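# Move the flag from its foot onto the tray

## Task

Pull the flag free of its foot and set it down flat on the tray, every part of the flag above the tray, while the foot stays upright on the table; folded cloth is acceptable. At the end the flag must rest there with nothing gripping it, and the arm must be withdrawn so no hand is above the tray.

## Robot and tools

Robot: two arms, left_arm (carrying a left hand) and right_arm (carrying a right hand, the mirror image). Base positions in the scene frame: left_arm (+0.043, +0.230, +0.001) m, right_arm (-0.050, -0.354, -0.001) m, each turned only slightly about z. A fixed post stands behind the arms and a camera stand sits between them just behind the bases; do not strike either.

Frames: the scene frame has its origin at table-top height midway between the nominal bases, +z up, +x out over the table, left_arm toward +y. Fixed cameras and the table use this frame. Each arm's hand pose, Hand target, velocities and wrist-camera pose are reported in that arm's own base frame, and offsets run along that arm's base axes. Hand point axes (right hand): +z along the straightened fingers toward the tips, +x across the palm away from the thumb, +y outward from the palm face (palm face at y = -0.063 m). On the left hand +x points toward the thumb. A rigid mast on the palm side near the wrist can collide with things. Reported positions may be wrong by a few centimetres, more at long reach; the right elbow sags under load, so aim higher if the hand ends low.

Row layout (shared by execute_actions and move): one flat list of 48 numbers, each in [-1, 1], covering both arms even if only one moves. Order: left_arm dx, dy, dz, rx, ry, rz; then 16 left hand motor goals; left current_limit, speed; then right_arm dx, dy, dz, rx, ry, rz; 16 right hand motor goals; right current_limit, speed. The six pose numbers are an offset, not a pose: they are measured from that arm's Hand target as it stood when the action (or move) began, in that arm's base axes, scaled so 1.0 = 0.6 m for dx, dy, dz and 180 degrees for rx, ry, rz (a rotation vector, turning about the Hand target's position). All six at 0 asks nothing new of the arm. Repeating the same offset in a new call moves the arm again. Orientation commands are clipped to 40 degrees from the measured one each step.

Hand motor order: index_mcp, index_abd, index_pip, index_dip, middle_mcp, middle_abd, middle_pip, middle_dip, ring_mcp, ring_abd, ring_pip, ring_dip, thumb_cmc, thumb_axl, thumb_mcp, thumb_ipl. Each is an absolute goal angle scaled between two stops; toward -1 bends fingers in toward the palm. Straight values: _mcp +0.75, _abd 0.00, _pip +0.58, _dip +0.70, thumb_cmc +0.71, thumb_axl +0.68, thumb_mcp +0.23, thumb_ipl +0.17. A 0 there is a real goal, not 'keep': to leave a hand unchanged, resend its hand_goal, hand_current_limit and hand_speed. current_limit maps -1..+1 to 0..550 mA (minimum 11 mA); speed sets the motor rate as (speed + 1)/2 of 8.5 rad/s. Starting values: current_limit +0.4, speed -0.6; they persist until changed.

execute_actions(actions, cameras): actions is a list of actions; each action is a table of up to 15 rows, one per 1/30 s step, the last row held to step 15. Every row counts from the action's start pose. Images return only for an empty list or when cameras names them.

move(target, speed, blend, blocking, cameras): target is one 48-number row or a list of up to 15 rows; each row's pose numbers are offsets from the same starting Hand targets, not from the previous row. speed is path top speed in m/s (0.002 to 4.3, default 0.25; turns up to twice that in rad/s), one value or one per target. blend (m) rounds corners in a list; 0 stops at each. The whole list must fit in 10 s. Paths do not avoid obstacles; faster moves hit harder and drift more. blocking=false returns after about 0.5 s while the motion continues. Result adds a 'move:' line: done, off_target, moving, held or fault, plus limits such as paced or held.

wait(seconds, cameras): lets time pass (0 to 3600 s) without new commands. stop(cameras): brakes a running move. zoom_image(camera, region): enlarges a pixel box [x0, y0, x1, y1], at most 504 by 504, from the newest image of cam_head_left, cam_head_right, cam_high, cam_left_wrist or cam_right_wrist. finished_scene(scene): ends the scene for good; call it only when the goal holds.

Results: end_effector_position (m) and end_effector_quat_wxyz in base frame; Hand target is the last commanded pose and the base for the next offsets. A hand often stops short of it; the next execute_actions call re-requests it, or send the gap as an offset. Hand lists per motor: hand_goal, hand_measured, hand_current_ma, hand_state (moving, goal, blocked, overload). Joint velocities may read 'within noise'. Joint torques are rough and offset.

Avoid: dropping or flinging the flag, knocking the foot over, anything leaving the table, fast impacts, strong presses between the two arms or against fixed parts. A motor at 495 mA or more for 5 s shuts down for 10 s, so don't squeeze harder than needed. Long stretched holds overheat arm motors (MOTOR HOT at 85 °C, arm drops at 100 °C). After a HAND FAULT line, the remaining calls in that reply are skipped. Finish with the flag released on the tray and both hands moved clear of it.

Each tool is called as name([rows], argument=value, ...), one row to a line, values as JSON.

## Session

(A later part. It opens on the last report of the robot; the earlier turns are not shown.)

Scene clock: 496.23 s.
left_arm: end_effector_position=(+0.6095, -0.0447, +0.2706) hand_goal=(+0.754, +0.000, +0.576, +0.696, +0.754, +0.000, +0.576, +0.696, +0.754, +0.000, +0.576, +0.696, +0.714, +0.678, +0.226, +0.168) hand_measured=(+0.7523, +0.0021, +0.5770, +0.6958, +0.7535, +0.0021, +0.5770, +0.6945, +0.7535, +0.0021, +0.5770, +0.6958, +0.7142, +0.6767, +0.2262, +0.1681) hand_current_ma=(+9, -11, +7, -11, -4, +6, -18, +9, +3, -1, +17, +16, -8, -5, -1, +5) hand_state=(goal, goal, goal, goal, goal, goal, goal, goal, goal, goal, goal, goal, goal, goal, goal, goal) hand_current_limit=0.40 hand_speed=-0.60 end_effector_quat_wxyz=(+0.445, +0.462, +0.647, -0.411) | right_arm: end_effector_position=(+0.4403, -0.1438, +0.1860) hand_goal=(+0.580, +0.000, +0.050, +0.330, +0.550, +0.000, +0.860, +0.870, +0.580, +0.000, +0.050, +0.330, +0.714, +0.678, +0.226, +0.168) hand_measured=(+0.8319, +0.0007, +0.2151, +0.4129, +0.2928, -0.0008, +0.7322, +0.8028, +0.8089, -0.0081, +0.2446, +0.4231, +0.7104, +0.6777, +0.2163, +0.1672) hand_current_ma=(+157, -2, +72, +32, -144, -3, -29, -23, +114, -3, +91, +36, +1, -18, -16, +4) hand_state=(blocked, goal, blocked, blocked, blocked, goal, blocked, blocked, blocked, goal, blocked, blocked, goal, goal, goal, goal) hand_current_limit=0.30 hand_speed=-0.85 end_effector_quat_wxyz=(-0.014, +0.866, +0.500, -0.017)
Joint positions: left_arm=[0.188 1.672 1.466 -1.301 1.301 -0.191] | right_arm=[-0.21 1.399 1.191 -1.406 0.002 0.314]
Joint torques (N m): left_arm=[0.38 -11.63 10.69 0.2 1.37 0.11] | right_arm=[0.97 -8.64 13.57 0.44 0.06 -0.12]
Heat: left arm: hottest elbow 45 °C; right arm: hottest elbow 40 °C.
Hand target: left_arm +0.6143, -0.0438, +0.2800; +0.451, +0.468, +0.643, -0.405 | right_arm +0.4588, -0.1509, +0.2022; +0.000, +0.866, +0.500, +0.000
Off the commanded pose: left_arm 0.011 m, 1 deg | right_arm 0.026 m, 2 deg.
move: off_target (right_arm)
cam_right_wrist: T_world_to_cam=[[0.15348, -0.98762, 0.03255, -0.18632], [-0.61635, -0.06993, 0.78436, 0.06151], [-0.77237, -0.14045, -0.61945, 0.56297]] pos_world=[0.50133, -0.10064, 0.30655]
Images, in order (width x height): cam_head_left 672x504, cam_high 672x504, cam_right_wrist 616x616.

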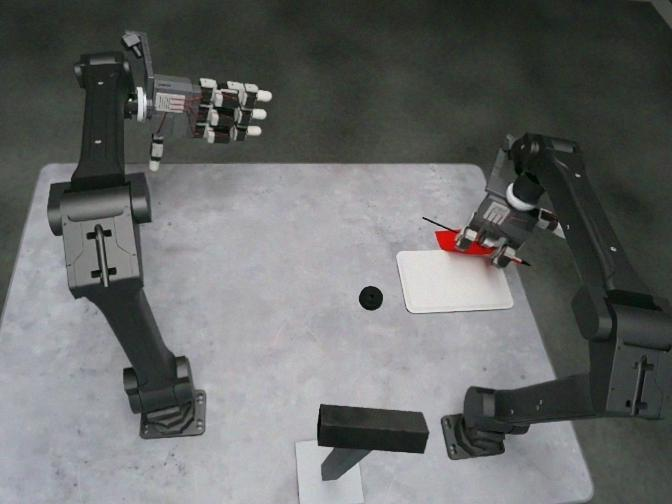

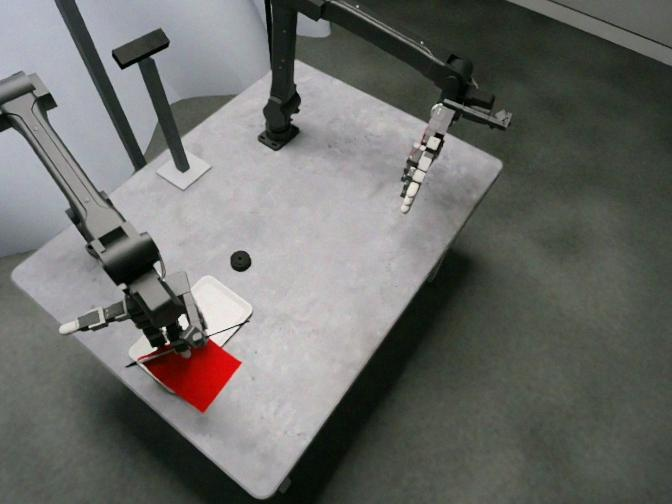

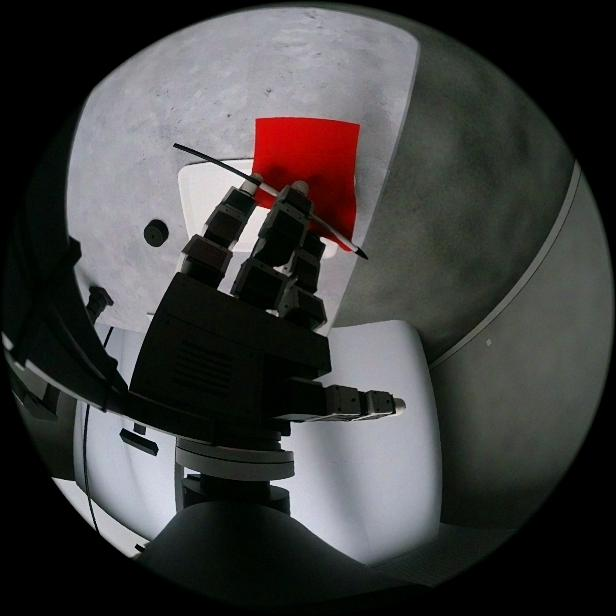

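move(target=[0,0,0,0,0,0,0.754,0,0.576,0.696,0.754,0,0.576,0.696,0.754,0,0.576,0.696,0.714,0.678,0.226,0.168,0.4,-0.6, -0.153,0.084,-0.130,0,0,0,0.58,0,0.05,0.33,0.55,0,0.86,0.87,0.58,0,0.05,0.33,0.714,0.678,0.226,0.168,0.3,-0.85], speed=0.1, cameras=["cam_high","cam_head_left","cam_right_wrist"])

zoom_image(camera="cam_high", region=[60, 220, 300, 460])

zoom_image(camera="cam_right_wrist", region=[160, 60, 460, 300])

Scene clock: 533.00 s.
left_arm: end_effector_position=(+0.6095, -0.0447, +0.2706) hand_goal=(+0.754, +0.000, +0.576, +0.696, +0.754, +0.000, +0.576, +0.696, +0.754, +0.000, +0.576, +0.696, +0.714, +0.678, +0.226, +0.168) hand_measured=(+0.7535, +0.0036, +0.5770, +0.6958, +0.7535, +0.0021, +0.5770, +0.6971, +0.7535, +0.0021, +0.5770, +0.6971, +0.7142, +0.6777, +0.2262, +0.1681) hand_current_ma=(+29, -12, -4, -5, +0, +7, +13, +10, -22, +19, +12, +0, -3, +6, +1, +7) hand_state=(goal, goal, goal, goal, goal, goal, goal, goal, goal, goal, goal, goal, goal, goal, goal, goal) hand_current_limit=0.40 hand_speed=-0.60 end_effector_quat_wxyz=(+0.445, +0.462, +0.647, -0.411) | right_arm: end_effector_position=(+0.3695, -0.1041, +0.1252) hand_goal=(+0.580, +0.000, +0.050, +0.330, +0.550, +0.000, +0.860, +0.870, +0.580, +0.000, +0.050, +0.330, +0.714, +0.678, +0.226, +0.168) hand_measured=(+0.8319, +0.0007, +0.2164, +0.4117, +0.2928, +0.0007, +0.7335, +0.8028, +0.8089, -0.0066, +0.2459, +0.4219, +0.7104, +0.6777, +0.2163, +0.1672) hand_current_ma=(+144, -9, +79, +29, -147, -9, -36, -11, +125, -2, +88, +31, +11, -2, +0, +5) hand_state=(blocked, goal, blocked, blocked, blocked, goal, blocked, blocked, blocked, goal, blocked, blocked, goal, goal, goal, goal) hand_current_limit=0.30 hand_speed=-0.85 end_effector_quat_wxyz=(-0.003, +0.866, +0.500, -0.004)
Joint positions: left_arm=[0.188 1.672 1.466 -1.301 1.301 -0.191] | right_arm=[-0.134 1.22 0.856 -1.216 0 0.39]
Joint torques (N m): left_arm=[0.32 -11.69 10.7 0.18 1.37 0.11] | right_arm=[2.32 -7.24 7.49 0.7 0.11 0.03]
Heat: left arm: hottest elbow 45 °C; right arm: hottest elbow 45 °C.
Hand target: left_arm +0.6143, -0.0438, +0.2800; +0.451, +0.468, +0.643, -0.405 | right_arm +0.3671, -0.1005, +0.1243; +0.000, +0.866, +0.500, +0.000
Off the commanded pose: left_arm 0.011 m, 1 deg | right_arm 0.004 m, 0 deg.
move: done
cam_right_wrist: T_world_to_cam=[[0.15295, -0.98728, 0.04329, -0.13531], [-0.64259, -0.06608, 0.76336, 0.08105], [-0.75079, -0.14458, -0.64452, 0.471]] pos_world=[0.4264, -0.06014, 0.24755]
Images, in order (width x height): cam_head_left 672x504, cam_high 672x504, cam_right_wrist 616x616.

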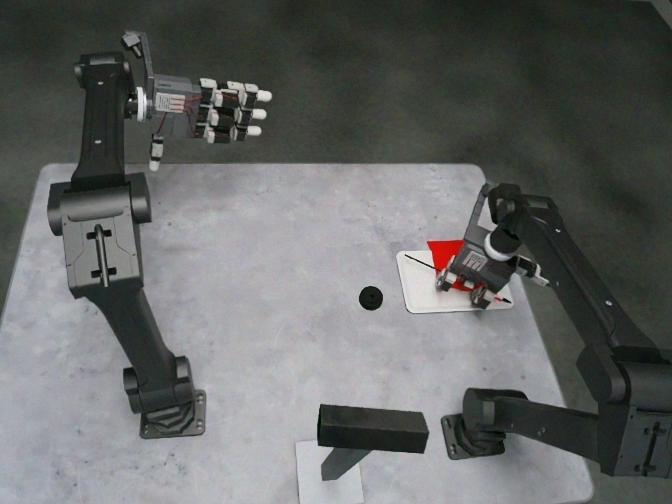

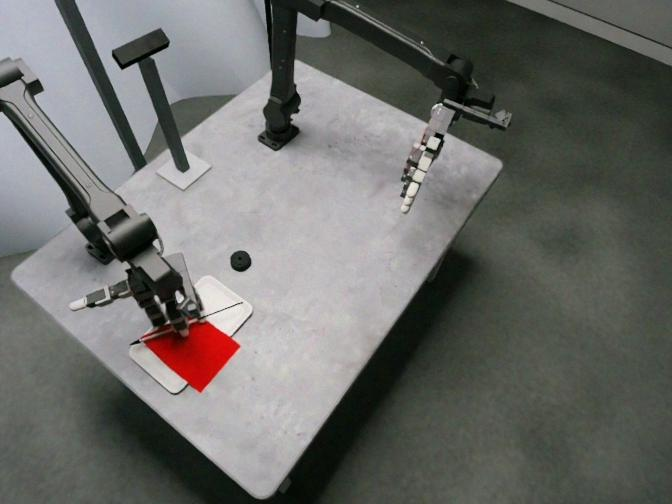

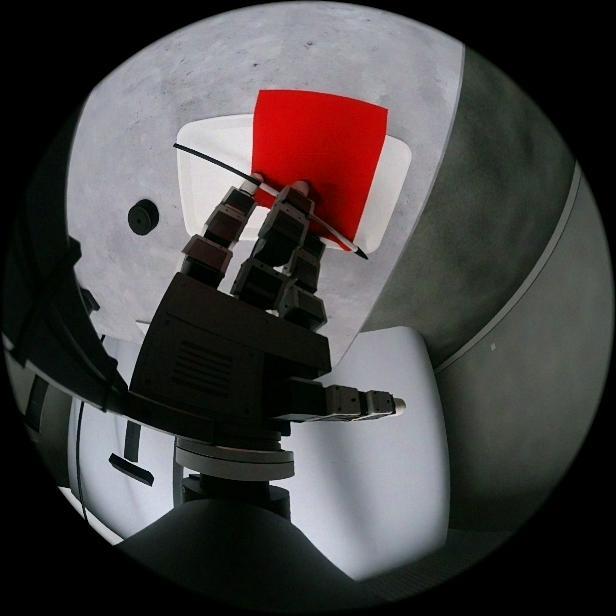

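Scaled by 2.100 from the camera's image (finer frame: 960x720).

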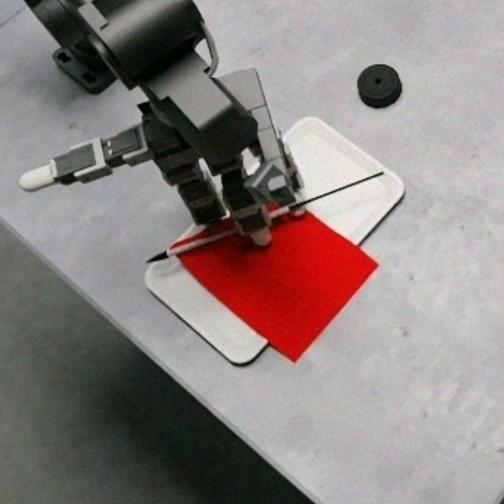

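Scaled by 1.680 from the camera's image (finer frame: 880x880).

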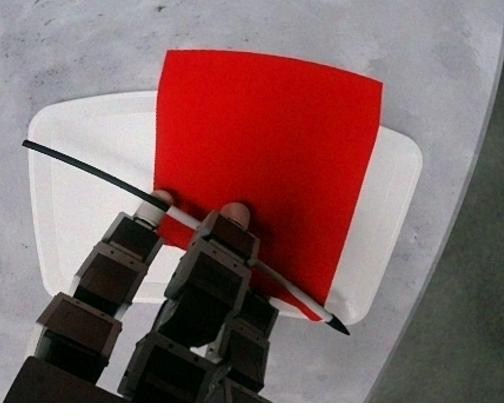

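move([
  [0,0,0,0,0,0,0.754,0,0.576,0.696,0.754,0,0.576,0.696,0.754,0,0.576,0.696,0.714,0.678,0.226,0.168,0.4,-0.6, -0.045,0.0258,0.30,0,0,0,0.58,0,0.05,0.33,0.55,0,0.86,0.87,0.58,0,0.05,0.33,0.714,0.678,0.226,0.168,0.3,-0.85],
  [0,0,0,0,0,0,0.754,0,0.576,0.696,0.754,0,0.576,0.696,0.754,0,0.576,0.696,0.714,0.678,0.226,0.168,0.4,-0.6, -0.178,0.0975,0.30,0,0,0,0.58,0,0.05,0.33,0.55,0,0.86,0.87,0.58,0,0.05,0.33,0.714,0.678,0.226,0.168,0.3,-0.85],
  [0,0,0,0,0,0,0.754,0,0.576,0.696,0.754,0,0.576,0.696,0.754,0,0.576,0.696,0.714,0.678,0.226,0.168,0.4,-0.6, -0.178,0.0975,0.2528,0,0,0,0.58,0,0.05,0.33,0.55,0,0.86,0.87,0.58,0,0.05,0.33,0.714,0.678,0.226,0.168,0.3,-0.85],
], speed=[0.15, 0.15, 0.1], blend=0.02, cameras=["cam_high","cam_right_wrist"])

zoom_image(camera="cam_high", region=[60, 180, 300, 420])

Scene clock: 557.00 s.
left_arm: end_effector_position=(+0.6095, -0.0447, +0.2706) hand_goal=(+0.754, +0.000, +0.576, +0.696, +0.754, +0.000, +0.576, +0.696, +0.754, +0.000, +0.576, +0.696, +0.714, +0.678, +0.226, +0.168) hand_measured=(+0.7523, +0.0021, +0.5757, +0.6945, +0.7535, +0.0007, +0.5757, +0.6958, +0.7523, +0.0021, +0.5770, +0.6971, +0.7142, +0.6767, +0.2262, +0.1672) hand_current_ma=(-3, -5, +3, -4, +2, +6, +1, +0, -20, +7, +0, +13, -1, -8, -4, +2) hand_state=(goal, goal, goal, goal, goal, goal, goal, goal, goal, goal, goal, goal, goal, goal, goal, goal) hand_current_limit=0.40 hand_speed=-0.60 end_effector_quat_wxyz=(+0.445, +0.462, +0.647, -0.411) | right_arm: end_effector_position=(+0.2633, -0.0442, +0.2842) hand_goal=(+0.580, +0.000, +0.050, +0.330, +0.550, +0.000, +0.860, +0.870, +0.580, +0.000, +0.050, +0.330, +0.714, +0.678, +0.226, +0.168) hand_measured=(+0.8319, -0.0008, +0.2151, +0.4142, +0.2928, -0.0008, +0.7322, +0.8015, +0.8089, -0.0081, +0.2459, +0.4219, +0.7230, +0.6767, +0.2163, +0.1681) hand_current_ma=(+147, -17, +75, +36, -145, -5, -40, -12, +114, +5, +73, +41, +20, +5, -21, +8) hand_state=(blocked, goal, blocked, blocked, blocked, goal, blocked, blocked, blocked, goal, blocked, blocked, goal, goal, goal, goal) hand_current_limit=0.30 hand_speed=-0.85 end_effector_quat_wxyz=(+0.019, +0.867, +0.497, +0.029)
Joint positions: left_arm=[0.188 1.672 1.466 -1.301 1.301 -0.191] | right_arm=[0.101 0.812 1.009 -1.698 0.01 0.63]
Joint torques (N m): left_arm=[0.38 -11.63 10.67 0.2 1.37 0.11] | right_arm=[2.37 -0.09 8.16 0.2 0.09 0.02]
Heat: left arm: hottest elbow 45 °C; right arm: hottest elbow 42 °C.
Hand target: left_arm +0.6143, -0.0438, +0.2800; +0.451, +0.468, +0.643, -0.405 | right_arm +0.2603, -0.0420, +0.2759; +0.000, +0.866, +0.500, +0.000
Off the commanded pose: left_arm 0.011 m, 1 deg | right_arm 0.009 m, 4 deg.
joint sent to its limit (right arm) — joint 4 (wrist pitch), lower limit. The joint targets still meet the commanded pose.
move: off_target (right_arm); blend cut to 0.0142 m at target 2
cam_right_wrist: T_world_to_cam=[[0.14362, -0.98788, 0.0589, -0.06894], [-0.70104, -0.05955, 0.71063, -0.07398], [-0.69851, -0.14335, -0.70109, 0.50477]] pos_world=[0.31063, -0.00015, 0.41052]

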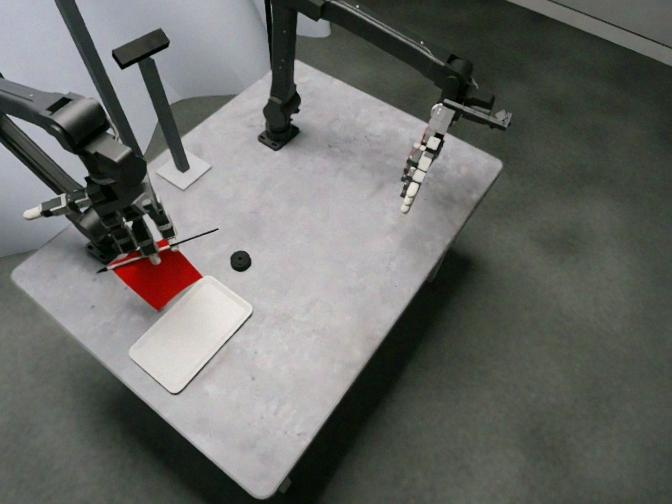

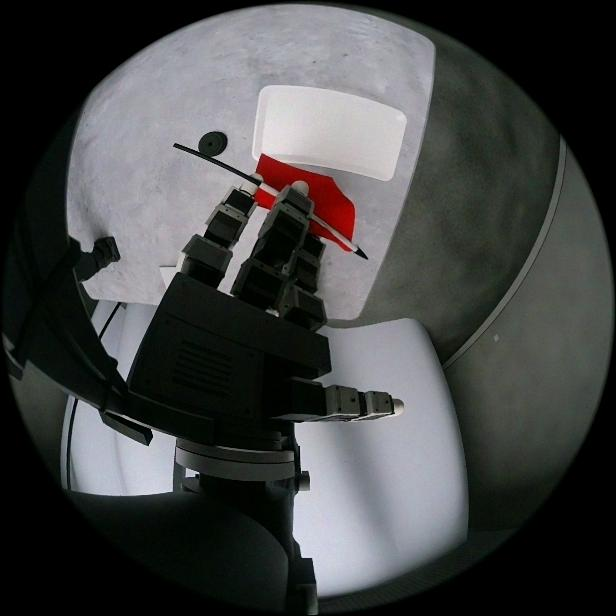

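Scaled by 2.100 from the camera's image (finer frame: 960x720).

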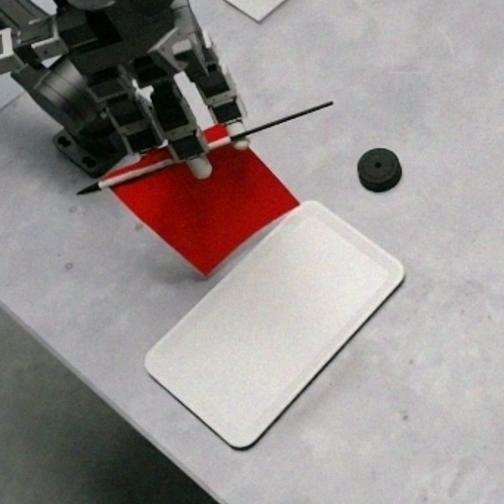

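move([
  [0,0,0,0,0,0,0.754,0,0.576,0.696,0.754,0,0.576,0.696,0.754,0,0.576,0.696,0.714,0.678,0.226,0.168,0.4,-0.6, 0,0,-0.0283,0,0,0,0.58,0,0.05,0.33,0.55,0,0.86,0.87,0.58,0,0.05,0.33,0.714,0.678,0.226,0.168,0.3,-0.85],
  [0,0,0,0,0,0,0.754,0,0.576,0.696,0.754,0,0.576,0.696,0.754,0,0.576,0.696,0.714,0.678,0.226,0.168,0.4,-0.6, 0.15,-0.083,-0.01,0,0,0,0.58,0,0.05,0.33,0.55,0,0.86,0.87,0.58,0,0.05,0.33,0.714,0.678,0.226,0.168,0.3,-0.85],
], speed=0.1, blend=0.0, cameras=["cam_high","cam_right_wrist"])

zoom_image(camera="cam_high", region=[60, 180, 300, 420])

Scene clock: 567.27 s.
left_arm: end_effector_position=(+0.6095, -0.0447, +0.2706) hand_goal=(+0.754, +0.000, +0.576, +0.696, +0.754, +0.000, +0.576, +0.696, +0.754, +0.000, +0.576, +0.696, +0.714, +0.678, +0.226, +0.168) hand_measured=(+0.7535, +0.0021, +0.5770, +0.6945, +0.7523, +0.0021, +0.5770, +0.6971, +0.7535, +0.0036, +0.5770, +0.6958, +0.7154, +0.6767, +0.2262, +0.1681) hand_current_ma=(+0, -14, +5, -8, -1, +0, +4, +9, -5, +4, +11, -1, -4, -11, -13, +7) hand_state=(goal, goal, goal, goal, goal, goal, goal, goal, goal, goal, goal, goal, goal, goal, goal, goal) hand_current_limit=0.40 hand_speed=-0.60 end_effector_quat_wxyz=(+0.445, +0.462, +0.647, -0.411) | right_arm: end_effector_position=(+0.3340, -0.0876, +0.2504) hand_goal=(+0.580, +0.000, +0.050, +0.330, +0.550, +0.000, +0.860, +0.870, +0.580, +0.000, +0.050, +0.330, +0.714, +0.678, +0.226, +0.168) hand_measured=(+0.8319, -0.0008, +0.2151, +0.4142, +0.2928, +0.0007, +0.7322, +0.8015, +0.8089, -0.0066, +0.2446, +0.4231, +0.7104, +0.6777, +0.2153, +0.1681) hand_current_ma=(+144, -2, +58, +32, -138, -5, -36, -23, +114, +6, +95, +36, +18, -1, -2, -4) hand_state=(blocked, goal, blocked, blocked, blocked, goal, blocked, blocked, blocked, goal, blocked, blocked, goal, goal, goal, goal) hand_current_limit=0.30 hand_speed=-0.85 end_effector_quat_wxyz=(-0.013, +0.866, +0.500, -0.020)
Joint positions: left_arm=[0.188 1.672 1.466 -1.301 1.301 -0.191] | right_arm=[-0.091 1.079 1.091 -1.63 0.001 0.432]
Joint torques (N m): left_arm=[0.32 -11.75 10.69 0.21 1.37 0.11] | right_arm=[0.85 -3.84 13.9 0.46 0.11 -0.13]
Heat: left arm: hottest elbow 45 °C; right arm: hottest elbow 41 °C.
Hand target: left_arm +0.6143, -0.0438, +0.2800; +0.451, +0.468, +0.643, -0.405 | right_arm +0.3502, -0.0918, +0.2700; +0.000, +0.866, +0.500, +0.000
Off the commanded pose: left_arm 0.011 m, 1 deg | right_arm 0.026 m, 3 deg.
move: off_target (right_arm)
cam_right_wrist: T_world_to_cam=[[0.1549, -0.9873, 0.03538, -0.11777], [-0.61237, -0.06786, 0.78765, -0.05255], [-0.77524, -0.14367, -0.6151, 0.52831]] pos_world=[0.39564, -0.04394, 0.37052]

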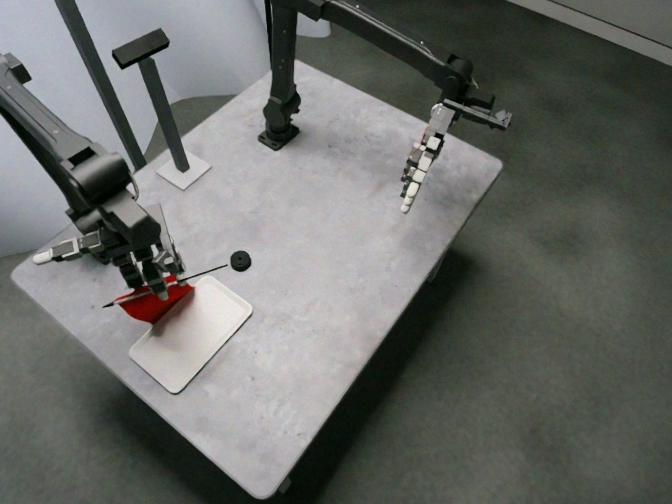

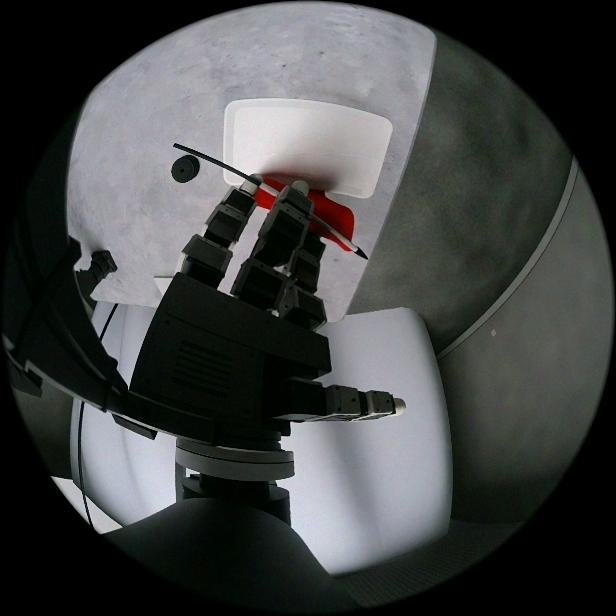

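Scaled by 2.100 from the camera's image (finer frame: 960x720).

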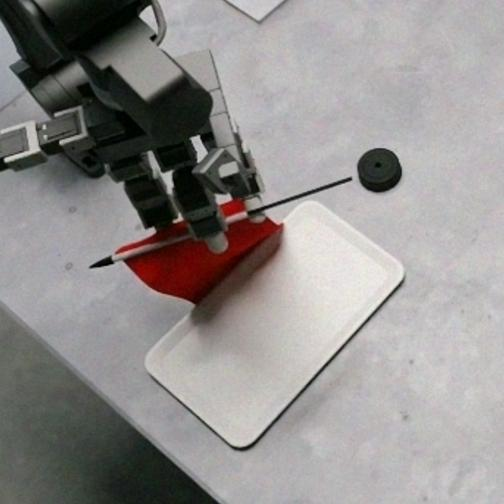

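move(target=[0,0,0,0,0,0,0.754,0,0.576,0.696,0.754,0,0.576,0.696,0.754,0,0.576,0.696,0.714,0.678,0.226,0.168,0.4,-0.6, 0.13,-0.075,-0.05,0,0,0,0.58,0,0.05,0.33,0.55,0,0.86,0.87,0.58,0,0.05,0.33,0.714,0.678,0.226,0.168,0.3,-0.85], speed=0.1, cameras=["cam_high","cam_right_wrist"])

zoom_image(camera="cam_high", region=[60, 180, 300, 420])

zoom_image(camera="cam_right_wrist", region=[160, 60, 460, 300])

Scene clock: 580.97 s.
left_arm: end_effector_position=(+0.6095, -0.0447, +0.2706) hand_goal=(+0.754, +0.000, +0.576, +0.696, +0.754, +0.000, +0.576, +0.696, +0.754, +0.000, +0.576, +0.696, +0.714, +0.678, +0.226, +0.168) hand_measured=(+0.7535, +0.0021, +0.5770, +0.6958, +0.7523, +0.0007, +0.5770, +0.6958, +0.7535, +0.0021, +0.5770, +0.6958, +0.7142, +0.6767, +0.2252, +0.1672) hand_current_ma=(+19, -17, +19, -17, -4, +8, +6, +4, -4, +12, +10, +8, -5, -2, +13, +17) hand_state=(goal, goal, goal, goal, goal, goal, goal, goal, goal, goal, goal, goal, goal, goal, goal, goal) hand_current_limit=0.40 hand_speed=-0.60 end_effector_quat_wxyz=(+0.445, +0.462, +0.647, -0.411) | right_arm: end_effector_position=(+0.4103, -0.1301, +0.2221) hand_goal=(+0.580, +0.000, +0.050, +0.330, +0.550, +0.000, +0.860, +0.870, +0.580, +0.000, +0.050, +0.330, +0.714, +0.678, +0.226, +0.168) hand_measured=(+0.8319, -0.0008, +0.2151, +0.4129, +0.2940, +0.0007, +0.7335, +0.8015, +0.8089, -0.0081, +0.2459, +0.4219, +0.7117, +0.6767, +0.2163, +0.1672) hand_current_ma=(+149, -8, +72, +21, -147, -2, -27, -16, +117, -6, +89, +32, +6, +5, -12, -3) hand_state=(blocked, goal, blocked, blocked, blocked, goal, blocked, blocked, blocked, goal, blocked, blocked, goal, goal, goal, goal) hand_current_limit=0.30 hand_speed=-0.85 end_effector_quat_wxyz=(-0.015, +0.866, +0.500, -0.018)
Joint positions: left_arm=[0.188 1.672 1.466 -1.301 1.301 -0.191] | right_arm=[-0.191 1.301 1.194 -1.51 0.001 0.333]
Joint torques (N m): left_arm=[0.38 -11.69 10.67 0.2 1.37 0.11] | right_arm=[0.97 -7.3 13.79 0.51 0.11 -0.12]
Heat: left arm: hottest elbow 45 °C; right arm: hottest elbow 44 °C.
Hand target: left_arm +0.6143, -0.0438, +0.2800; +0.451, +0.468, +0.643, -0.405 | right_arm +0.4283, -0.1368, +0.2399; +0.000, +0.866, +0.500, +0.000
Off the commanded pose: left_arm 0.011 m, 1 deg | right_arm 0.026 m, 3 deg.
move: off_target (right_arm)
cam_right_wrist: T_world_to_cam=[[0.15438, -0.98752, 0.03124, -0.16949], [-0.61406, -0.07113, 0.78605, 0.01423], [-0.77401, -0.14054, -0.61738, 0.56437]] pos_world=[0.47173, -0.08704, 0.34254]

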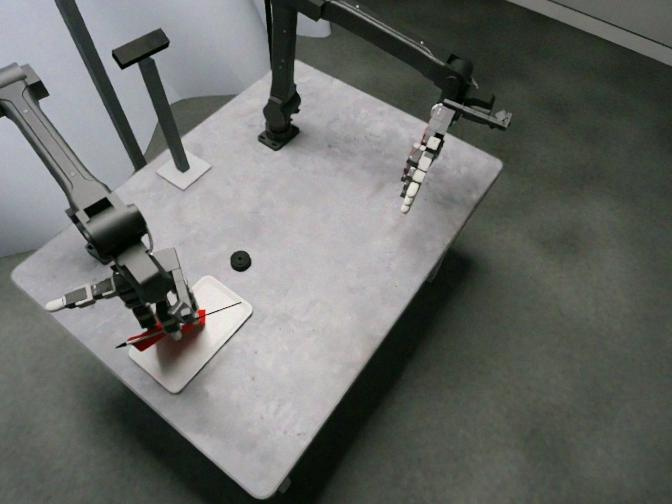

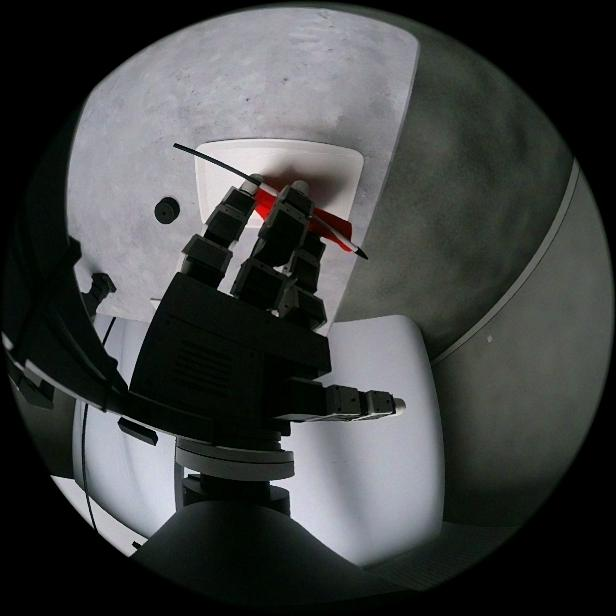

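Scaled by 2.100 from the camera's image (finer frame: 960x720).

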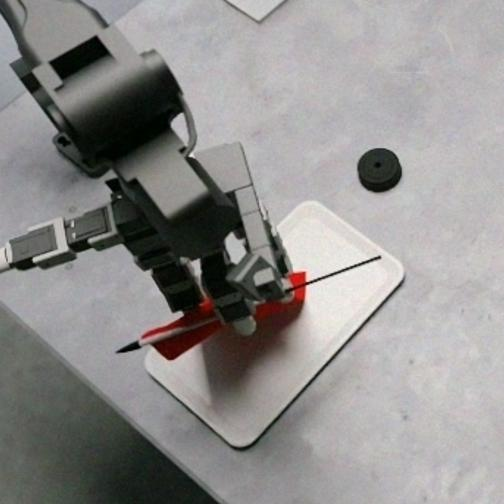

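Scaled by 1.680 from the camera's image (finer frame: 880x880).

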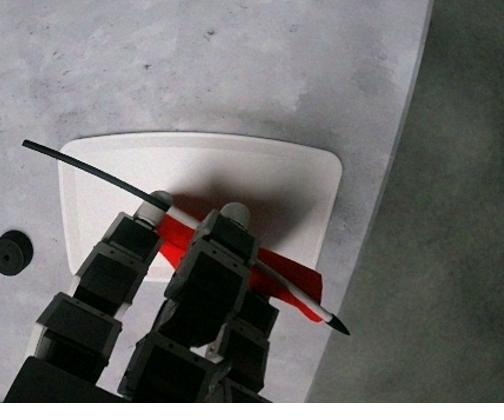

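move(target=[0,0,0,0,0,0,0.754,0,0.576,0.696,0.754,0,0.576,0.696,0.754,0,0.576,0.696,0.714,0.678,0.226,0.168,0.4,-0.6, 0.048,-0.0275,-0.055,0,0,0,0.58,0,0.05,0.33,0.55,0,0.86,0.87,0.58,0,0.05,0.33,0.714,0.678,0.226,0.168,0.3,-0.85], speed=0.08, cameras=["cam_high","cam_head_left","cam_right_wrist"])

zoom_image(camera="cam_high", region=[60, 180, 300, 420])

zoom_image(camera="cam_head_left", region=[380, 200, 560, 340])

Scene clock: 588.83 s.
left_arm: end_effector_position=(+0.6095, -0.0447, +0.2706) hand_goal=(+0.754, +0.000, +0.576, +0.696, +0.754, +0.000, +0.576, +0.696, +0.754, +0.000, +0.576, +0.696, +0.714, +0.678, +0.226, +0.168) hand_measured=(+0.7523, +0.0021, +0.5770, +0.6958, +0.7535, +0.0021, +0.5770, +0.6958, +0.7535, +0.0021, +0.5770, +0.6958, +0.7142, +0.6777, +0.2252, +0.1681) hand_current_ma=(+7, -14, +12, -5, +4, +21, +9, +18, -10, +7, +11, -1, +16, -6, -16, +11) hand_state=(goal, goal, goal, goal, goal, goal, goal, goal, goal, goal, goal, goal, goal, goal, goal, goal) hand_current_limit=0.40 hand_speed=-0.60 end_effector_quat_wxyz=(+0.445, +0.462, +0.647, -0.411) | right_arm: end_effector_position=(+0.4377, -0.1453, +0.1906) hand_goal=(+0.580, +0.000, +0.050, +0.330, +0.550, +0.000, +0.860, +0.870, +0.580, +0.000, +0.050, +0.330, +0.714, +0.678, +0.226, +0.168) hand_measured=(+0.8319, -0.0008, +0.2164, +0.4129, +0.2928, +0.0007, +0.7322, +0.8028, +0.8101, -0.0081, +0.2446, +0.4219, +0.7117, +0.6777, +0.2163, +0.1681) hand_current_ma=(+153, -10, +70, +18, -159, -3, -34, -18, +110, -4, +87, +41, +6, -7, -5, -2) hand_state=(blocked, goal, blocked, blocked, blocked, goal, blocked, blocked, blocked, goal, blocked, blocked, goal, goal, goal, goal) hand_current_limit=0.30 hand_speed=-0.85 end_effector_quat_wxyz=(-0.015, +0.866, +0.500, -0.018)
Joint positions: left_arm=[0.188 1.672 1.466 -1.301 1.301 -0.191] | right_arm=[-0.216 1.392 1.197 -1.422 0.001 0.307]
Joint torques (N m): left_arm=[0.38 -11.63 10.69 0.18 1.37 0.11] | right_arm=[0.97 -8.53 13.6 0.58 0.11 -0.13]
Heat: left arm: hottest elbow 45 °C; right arm: hottest elbow 43 °C.
Hand target: left_arm +0.6143, -0.0438, +0.2800; +0.451, +0.468, +0.643, -0.405 | right_arm +0.4570, -0.1533, +0.2070; +0.000, +0.866, +0.500, +0.000
Off the commanded pose: left_arm 0.011 m, 1 deg | right_arm 0.027 m, 3 deg.
move: off_target (right_arm)
cam_right_wrist: T_world_to_cam=[[0.15465, -0.98751, 0.03011, -0.1876], [-0.61416, -0.07222, 0.78587, 0.05465], [-0.77389, -0.14003, -0.61765, 0.56398]] pos_world=[0.49903, -0.10234, 0.31105]
Images, in order (width x height): cam_head_left 672x504, cam_high 672x504, cam_right_wrist 616x616.

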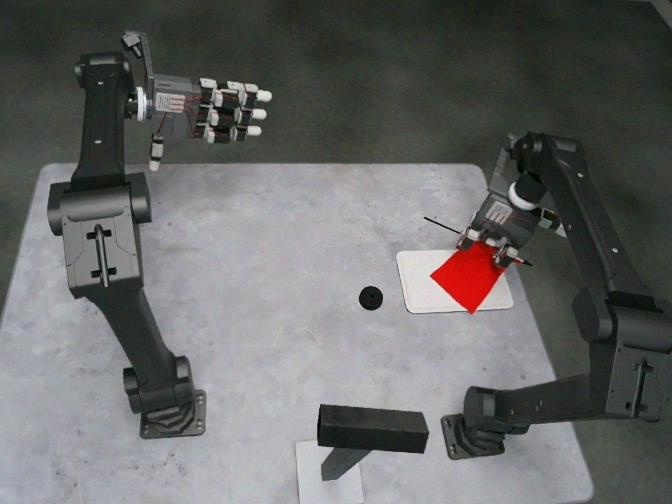

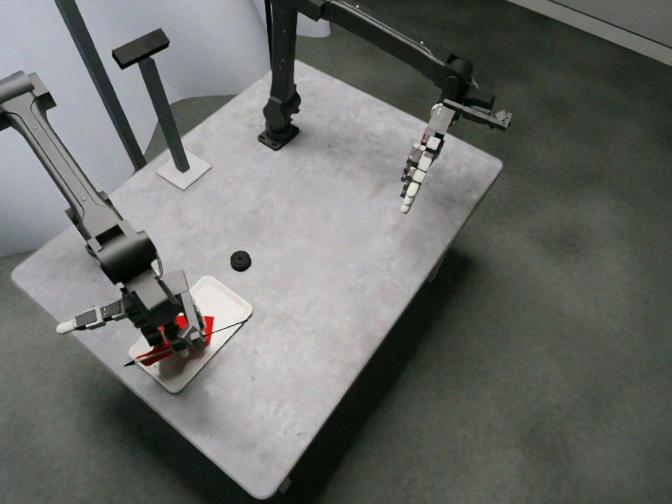

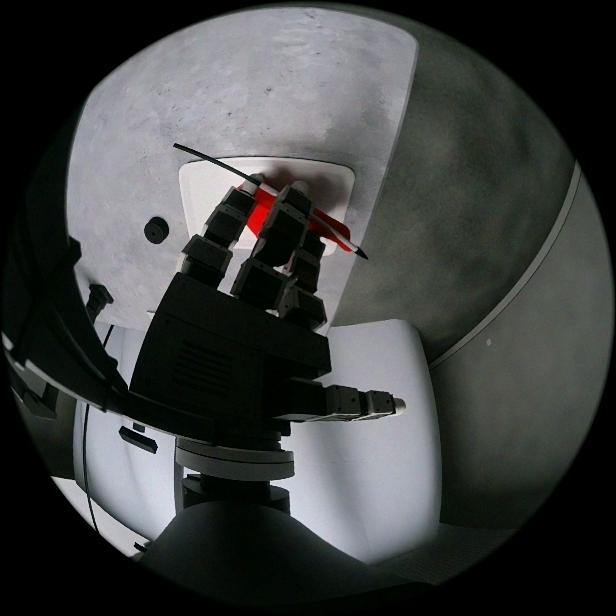

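Scaled by 2.100 from the camera's image (finer frame: 960x720).

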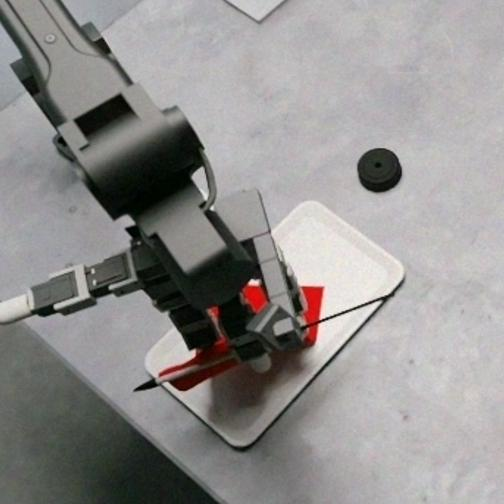

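Scaled by 2.800 from the camera's image (finer frame: 960x720).

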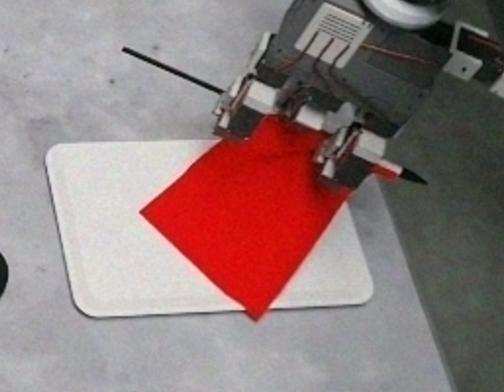

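move([
  [0,0,0,0,0,0,0.754,0,0.576,0.696,0.754,0,0.576,0.696,0.754,0,0.576,0.696,0.714,0.678,0.226,0.168,0.4,-0.6, 0.024,0,0,0,0,0,0.58,0,0.05,0.33,0.55,0,0.86,0.87,0.58,0,0.05,0.33,0.714,0.678,0.226,0.168,0.3,-0.85],
  [0,0,0,0,0,0,0.754,0,0.576,0.696,0.754,0,0.576,0.696,0.754,0,0.576,0.696,0.714,0.678,0.226,0.168,0.4,-0.6, -0.1417,0.0805,-0.0517,0,0,0,0.58,0,0.05,0.33,0.55,0,0.86,0.87,0.58,0,0.05,0.33,0.714,0.678,0.226,0.168,0.3,-0.85],
], speed=0.08, cameras=["cam_high","cam_head_left","cam_right_wrist"])

zoom_image(camera="cam_high", region=[60, 180, 300, 420])

zoom_image(camera="cam_head_left", region=[380, 200, 560, 340])

zoom_image(camera="cam_right_wrist", region=[160, 60, 460, 300])

Scene clock: 617.80 s.
left_arm: end_effector_position=(+0.6095, -0.0447, +0.2706) hand_goal=(+0.754, +0.000, +0.576, +0.696, +0.754, +0.000, +0.576, +0.696, +0.754, +0.000, +0.576, +0.696, +0.714, +0.678, +0.226, +0.168) hand_measured=(+0.7523, +0.0021, +0.5770, +0.6958, +0.7523, +0.0021, +0.5770, +0.6958, +0.7535, +0.0021, +0.5770, +0.6958, +0.7142, +0.6777, +0.2252, +0.1672) hand_current_ma=(+4, -3, -5, -7, +2, +2, -6, +5, +2, +10, +18, +15, +19, -24, -5, +2) hand_state=(goal, goal, goal, goal, goal, goal, goal, goal, goal, goal, goal, goal, goal, goal, goal, goal) hand_current_limit=0.40 hand_speed=-0.60 end_effector_quat_wxyz=(+0.445, +0.462, +0.647, -0.411) | right_arm: end_effector_position=(+0.3743, -0.1087, +0.1776) hand_goal=(+0.580, +0.000, +0.050, +0.330, +0.550, +0.000, +0.860, +0.870, +0.580, +0.000, +0.050, +0.330, +0.714, +0.678, +0.226, +0.168) hand_measured=(+0.8319, -0.0008, +0.2164, +0.4129, +0.2928, +0.0007, +0.7335, +0.8028, +0.8101, -0.0081, +0.2459, +0.4206, +0.7104, +0.6767, +0.2163, +0.1681) hand_current_ma=(+149, -18, +72, +25, -160, -7, -37, -20, +111, -6, +95, +35, +12, -10, -10, +3) hand_state=(blocked, goal, blocked, blocked, blocked, goal, blocked, blocked, blocked, goal, blocked, blocked, goal, goal, goal, goal) hand_current_limit=0.30 hand_speed=-0.85 end_effector_quat_wxyz=(-0.002, +0.866, +0.500, -0.003)
Joint positions: left_arm=[0.188 1.672 1.466 -1.301 1.301 -0.191] | right_arm=[-0.146 1.19 0.975 -1.363 0.001 0.377]
Joint torques (N m): left_arm=[0.32 -11.63 10.67 0.21 1.37 0.11] | right_arm=[2.37 -7.12 7.87 0.69 0.1 0.04]
Heat: left arm: hottest elbow 45 °C; right arm: hottest elbow 47 °C.
Hand target: left_arm +0.6143, -0.0438, +0.2800; +0.451, +0.468, +0.643, -0.405 | right_arm +0.3721, -0.1050, +0.1759; +0.000, +0.866, +0.500, +0.000
Off the commanded pose: left_arm 0.011 m, 1 deg | right_arm 0.005 m, 0 deg.
move: done
cam_right_wrist: T_world_to_cam=[[0.15287, -0.98727, 0.04403, -0.143], [-0.64372, -0.06567, 0.76244, 0.04449], [-0.74984, -0.14489, -0.64556, 0.50744]] pos_world=[0.431, -0.06474, 0.29996]
Images, in order (width x height): cam_head_left 672x504, cam_high 672x504, cam_right_wrist 616x616.

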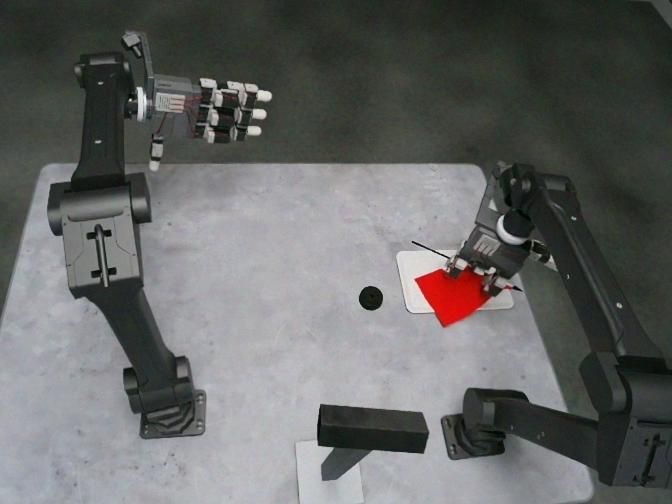

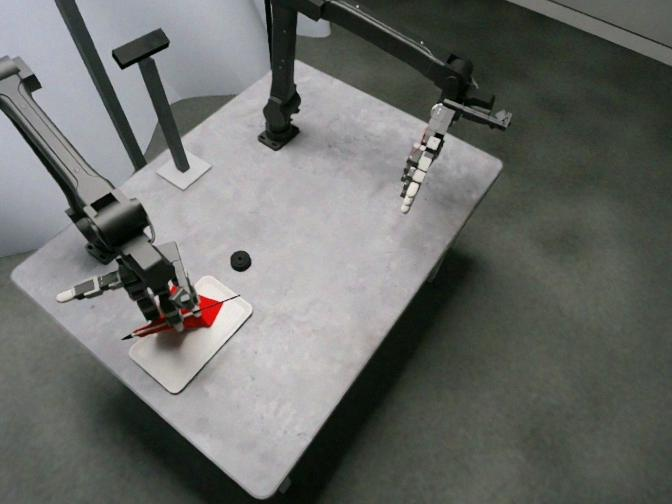

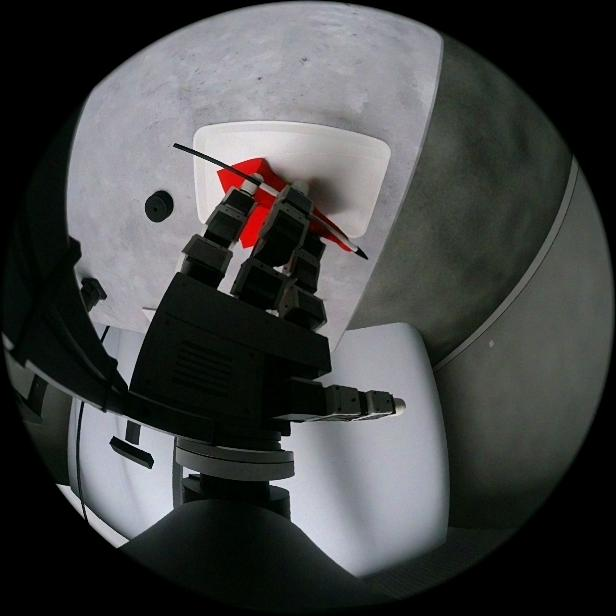

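Scaled by 2.100 from the camera's image (finer frame: 960x720).

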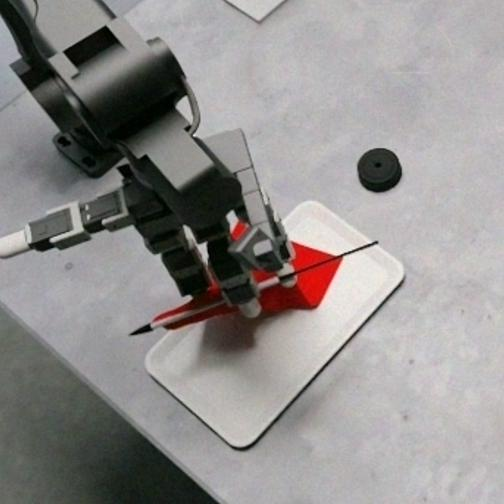

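Scaled by 2.800 from the camera's image (finer frame: 960x720).

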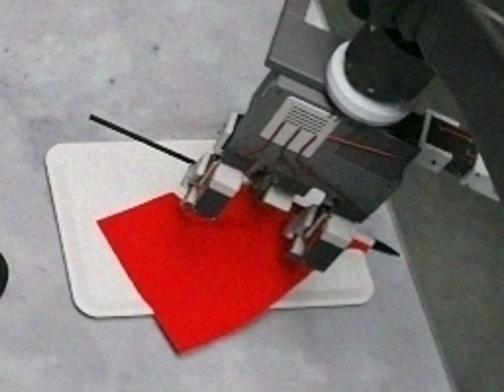

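Scaled by 1.680 from the camera's image (finer frame: 880x880).

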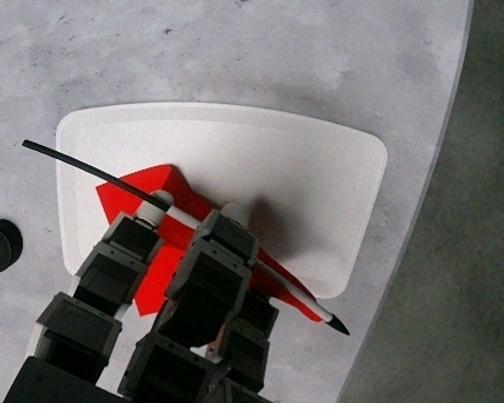

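move(target=[0,0,0,0,0,0,0.754,0,0.576,0.696,0.754,0,0.576,0.696,0.754,0,0.576,0.696,0.714,0.678,0.226,0.168,0.4,-0.6, 0.205,-0.114,0.0485,0,0,0,0.58,0,0.05,0.33,0.55,0,0.86,0.87,0.58,0,0.05,0.33,0.714,0.678,0.226,0.168,0.3,-0.85], speed=0.1, cameras=["cam_high","cam_head_left"])

zoom_image(camera="cam_high", region=[60, 180, 300, 420])

zoom_image(camera="cam_head_left", region=[380, 200, 560, 340])

Scene clock: 628.13 s.
left_arm: end_effector_position=(+0.6095, -0.0447, +0.2706) hand_goal=(+0.754, +0.000, +0.576, +0.696, +0.754, +0.000, +0.576, +0.696, +0.754, +0.000, +0.576, +0.696, +0.714, +0.678, +0.226, +0.168) hand_measured=(+0.7535, +0.0021, +0.5757, +0.6958, +0.7535, +0.0021, +0.5757, +0.6971, +0.7535, +0.0021, +0.5770, +0.6958, +0.7142, +0.6767, +0.2262, +0.1672) hand_current_ma=(+5, +1, +3, -1, +0, +18, -1, -4, -11, -6, +15, +19, +13, -13, -10, +10) hand_state=(goal, goal, goal, goal, goal, goal, goal, goal, goal, goal, goal, goal, goal, goal, goal, goal) hand_current_limit=0.40 hand_speed=-0.60 end_effector_quat_wxyz=(+0.445, +0.462, +0.647, -0.411) | right_arm: end_effector_position=(+0.4803, -0.1659, +0.1921) hand_goal=(+0.580, +0.000, +0.050, +0.330, +0.550, +0.000, +0.860, +0.870, +0.580, +0.000, +0.050, +0.330, +0.714, +0.678, +0.226, +0.168) hand_measured=(+0.8319, -0.0008, +0.2151, +0.4129, +0.2928, -0.0008, +0.7335, +0.8028, +0.8089, -0.0081, +0.2446, +0.4219, +0.7104, +0.6777, +0.2163, +0.1681) hand_current_ma=(+149, +2, +71, +30, -155, -14, -35, -15, +123, -6, +86, +34, -1, +7, -19, -1) hand_state=(blocked, goal, blocked, blocked, blocked, goal, blocked, blocked, blocked, goal, blocked, blocked, goal, goal, goal, goal) hand_current_limit=0.30 hand_speed=-0.85 end_effector_quat_wxyz=(-0.008, +0.866, +0.500, -0.009)
Joint positions: left_arm=[0.188 1.672 1.466 -1.301 1.301 -0.191] | right_arm=[-0.242 1.496 1.307 -1.405 0.001 0.282]
Joint torques (N m): left_arm=[0.38 -11.75 10.69 0.2 1.37 0.11] | right_arm=[0.97 -9.99 13.78 -0.13 0.12 -0.13]
Heat: left arm: hottest elbow 45 °C; right arm: hottest elbow 45 °C.
Hand target: left_arm +0.6143, -0.0438, +0.2800; +0.451, +0.468, +0.643, -0.405 | right_arm +0.4951, -0.1734, +0.2050; +0.000, +0.866, +0.500, +0.000
Off the commanded pose: left_arm 0.011 m, 1 deg | right_arm 0.021 m, 1 deg.
move: off_target (right_arm)
Images, in order (width x height): cam_head_left 672x504, cam_high 672x504.

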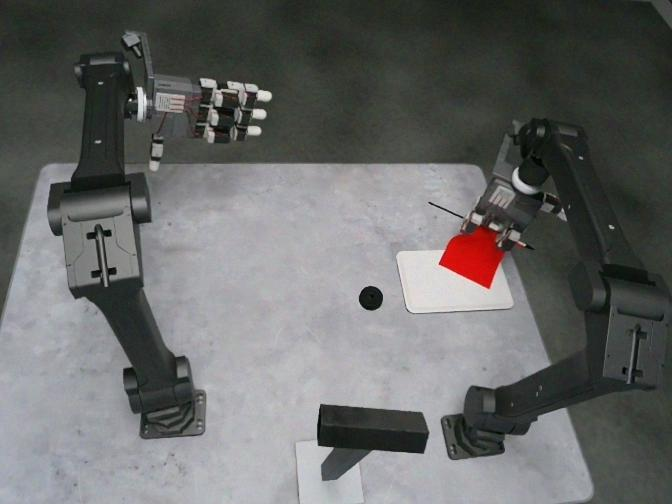

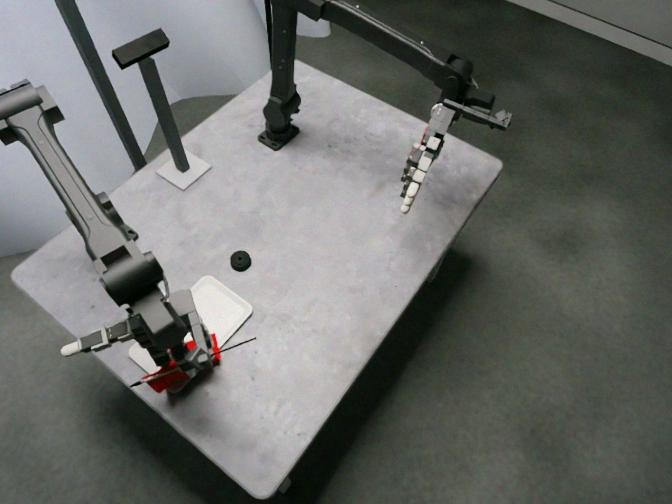

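Scaled by 2.100 from the camera's image (finer frame: 960x720).

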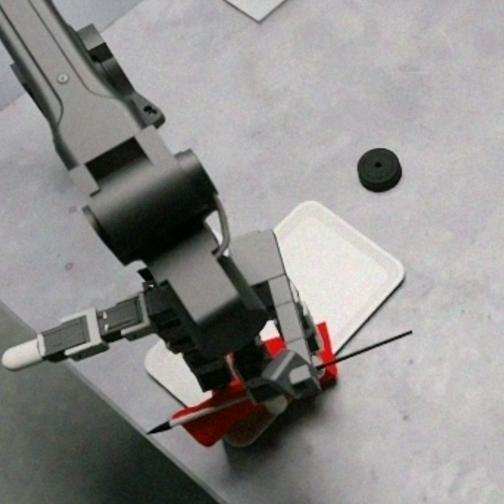

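Scaled by 2.800 from the camera's image (finer frame: 960x720).

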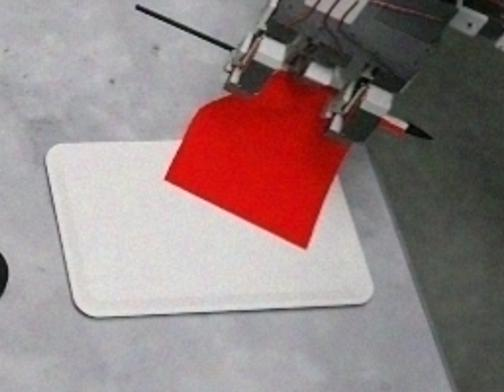

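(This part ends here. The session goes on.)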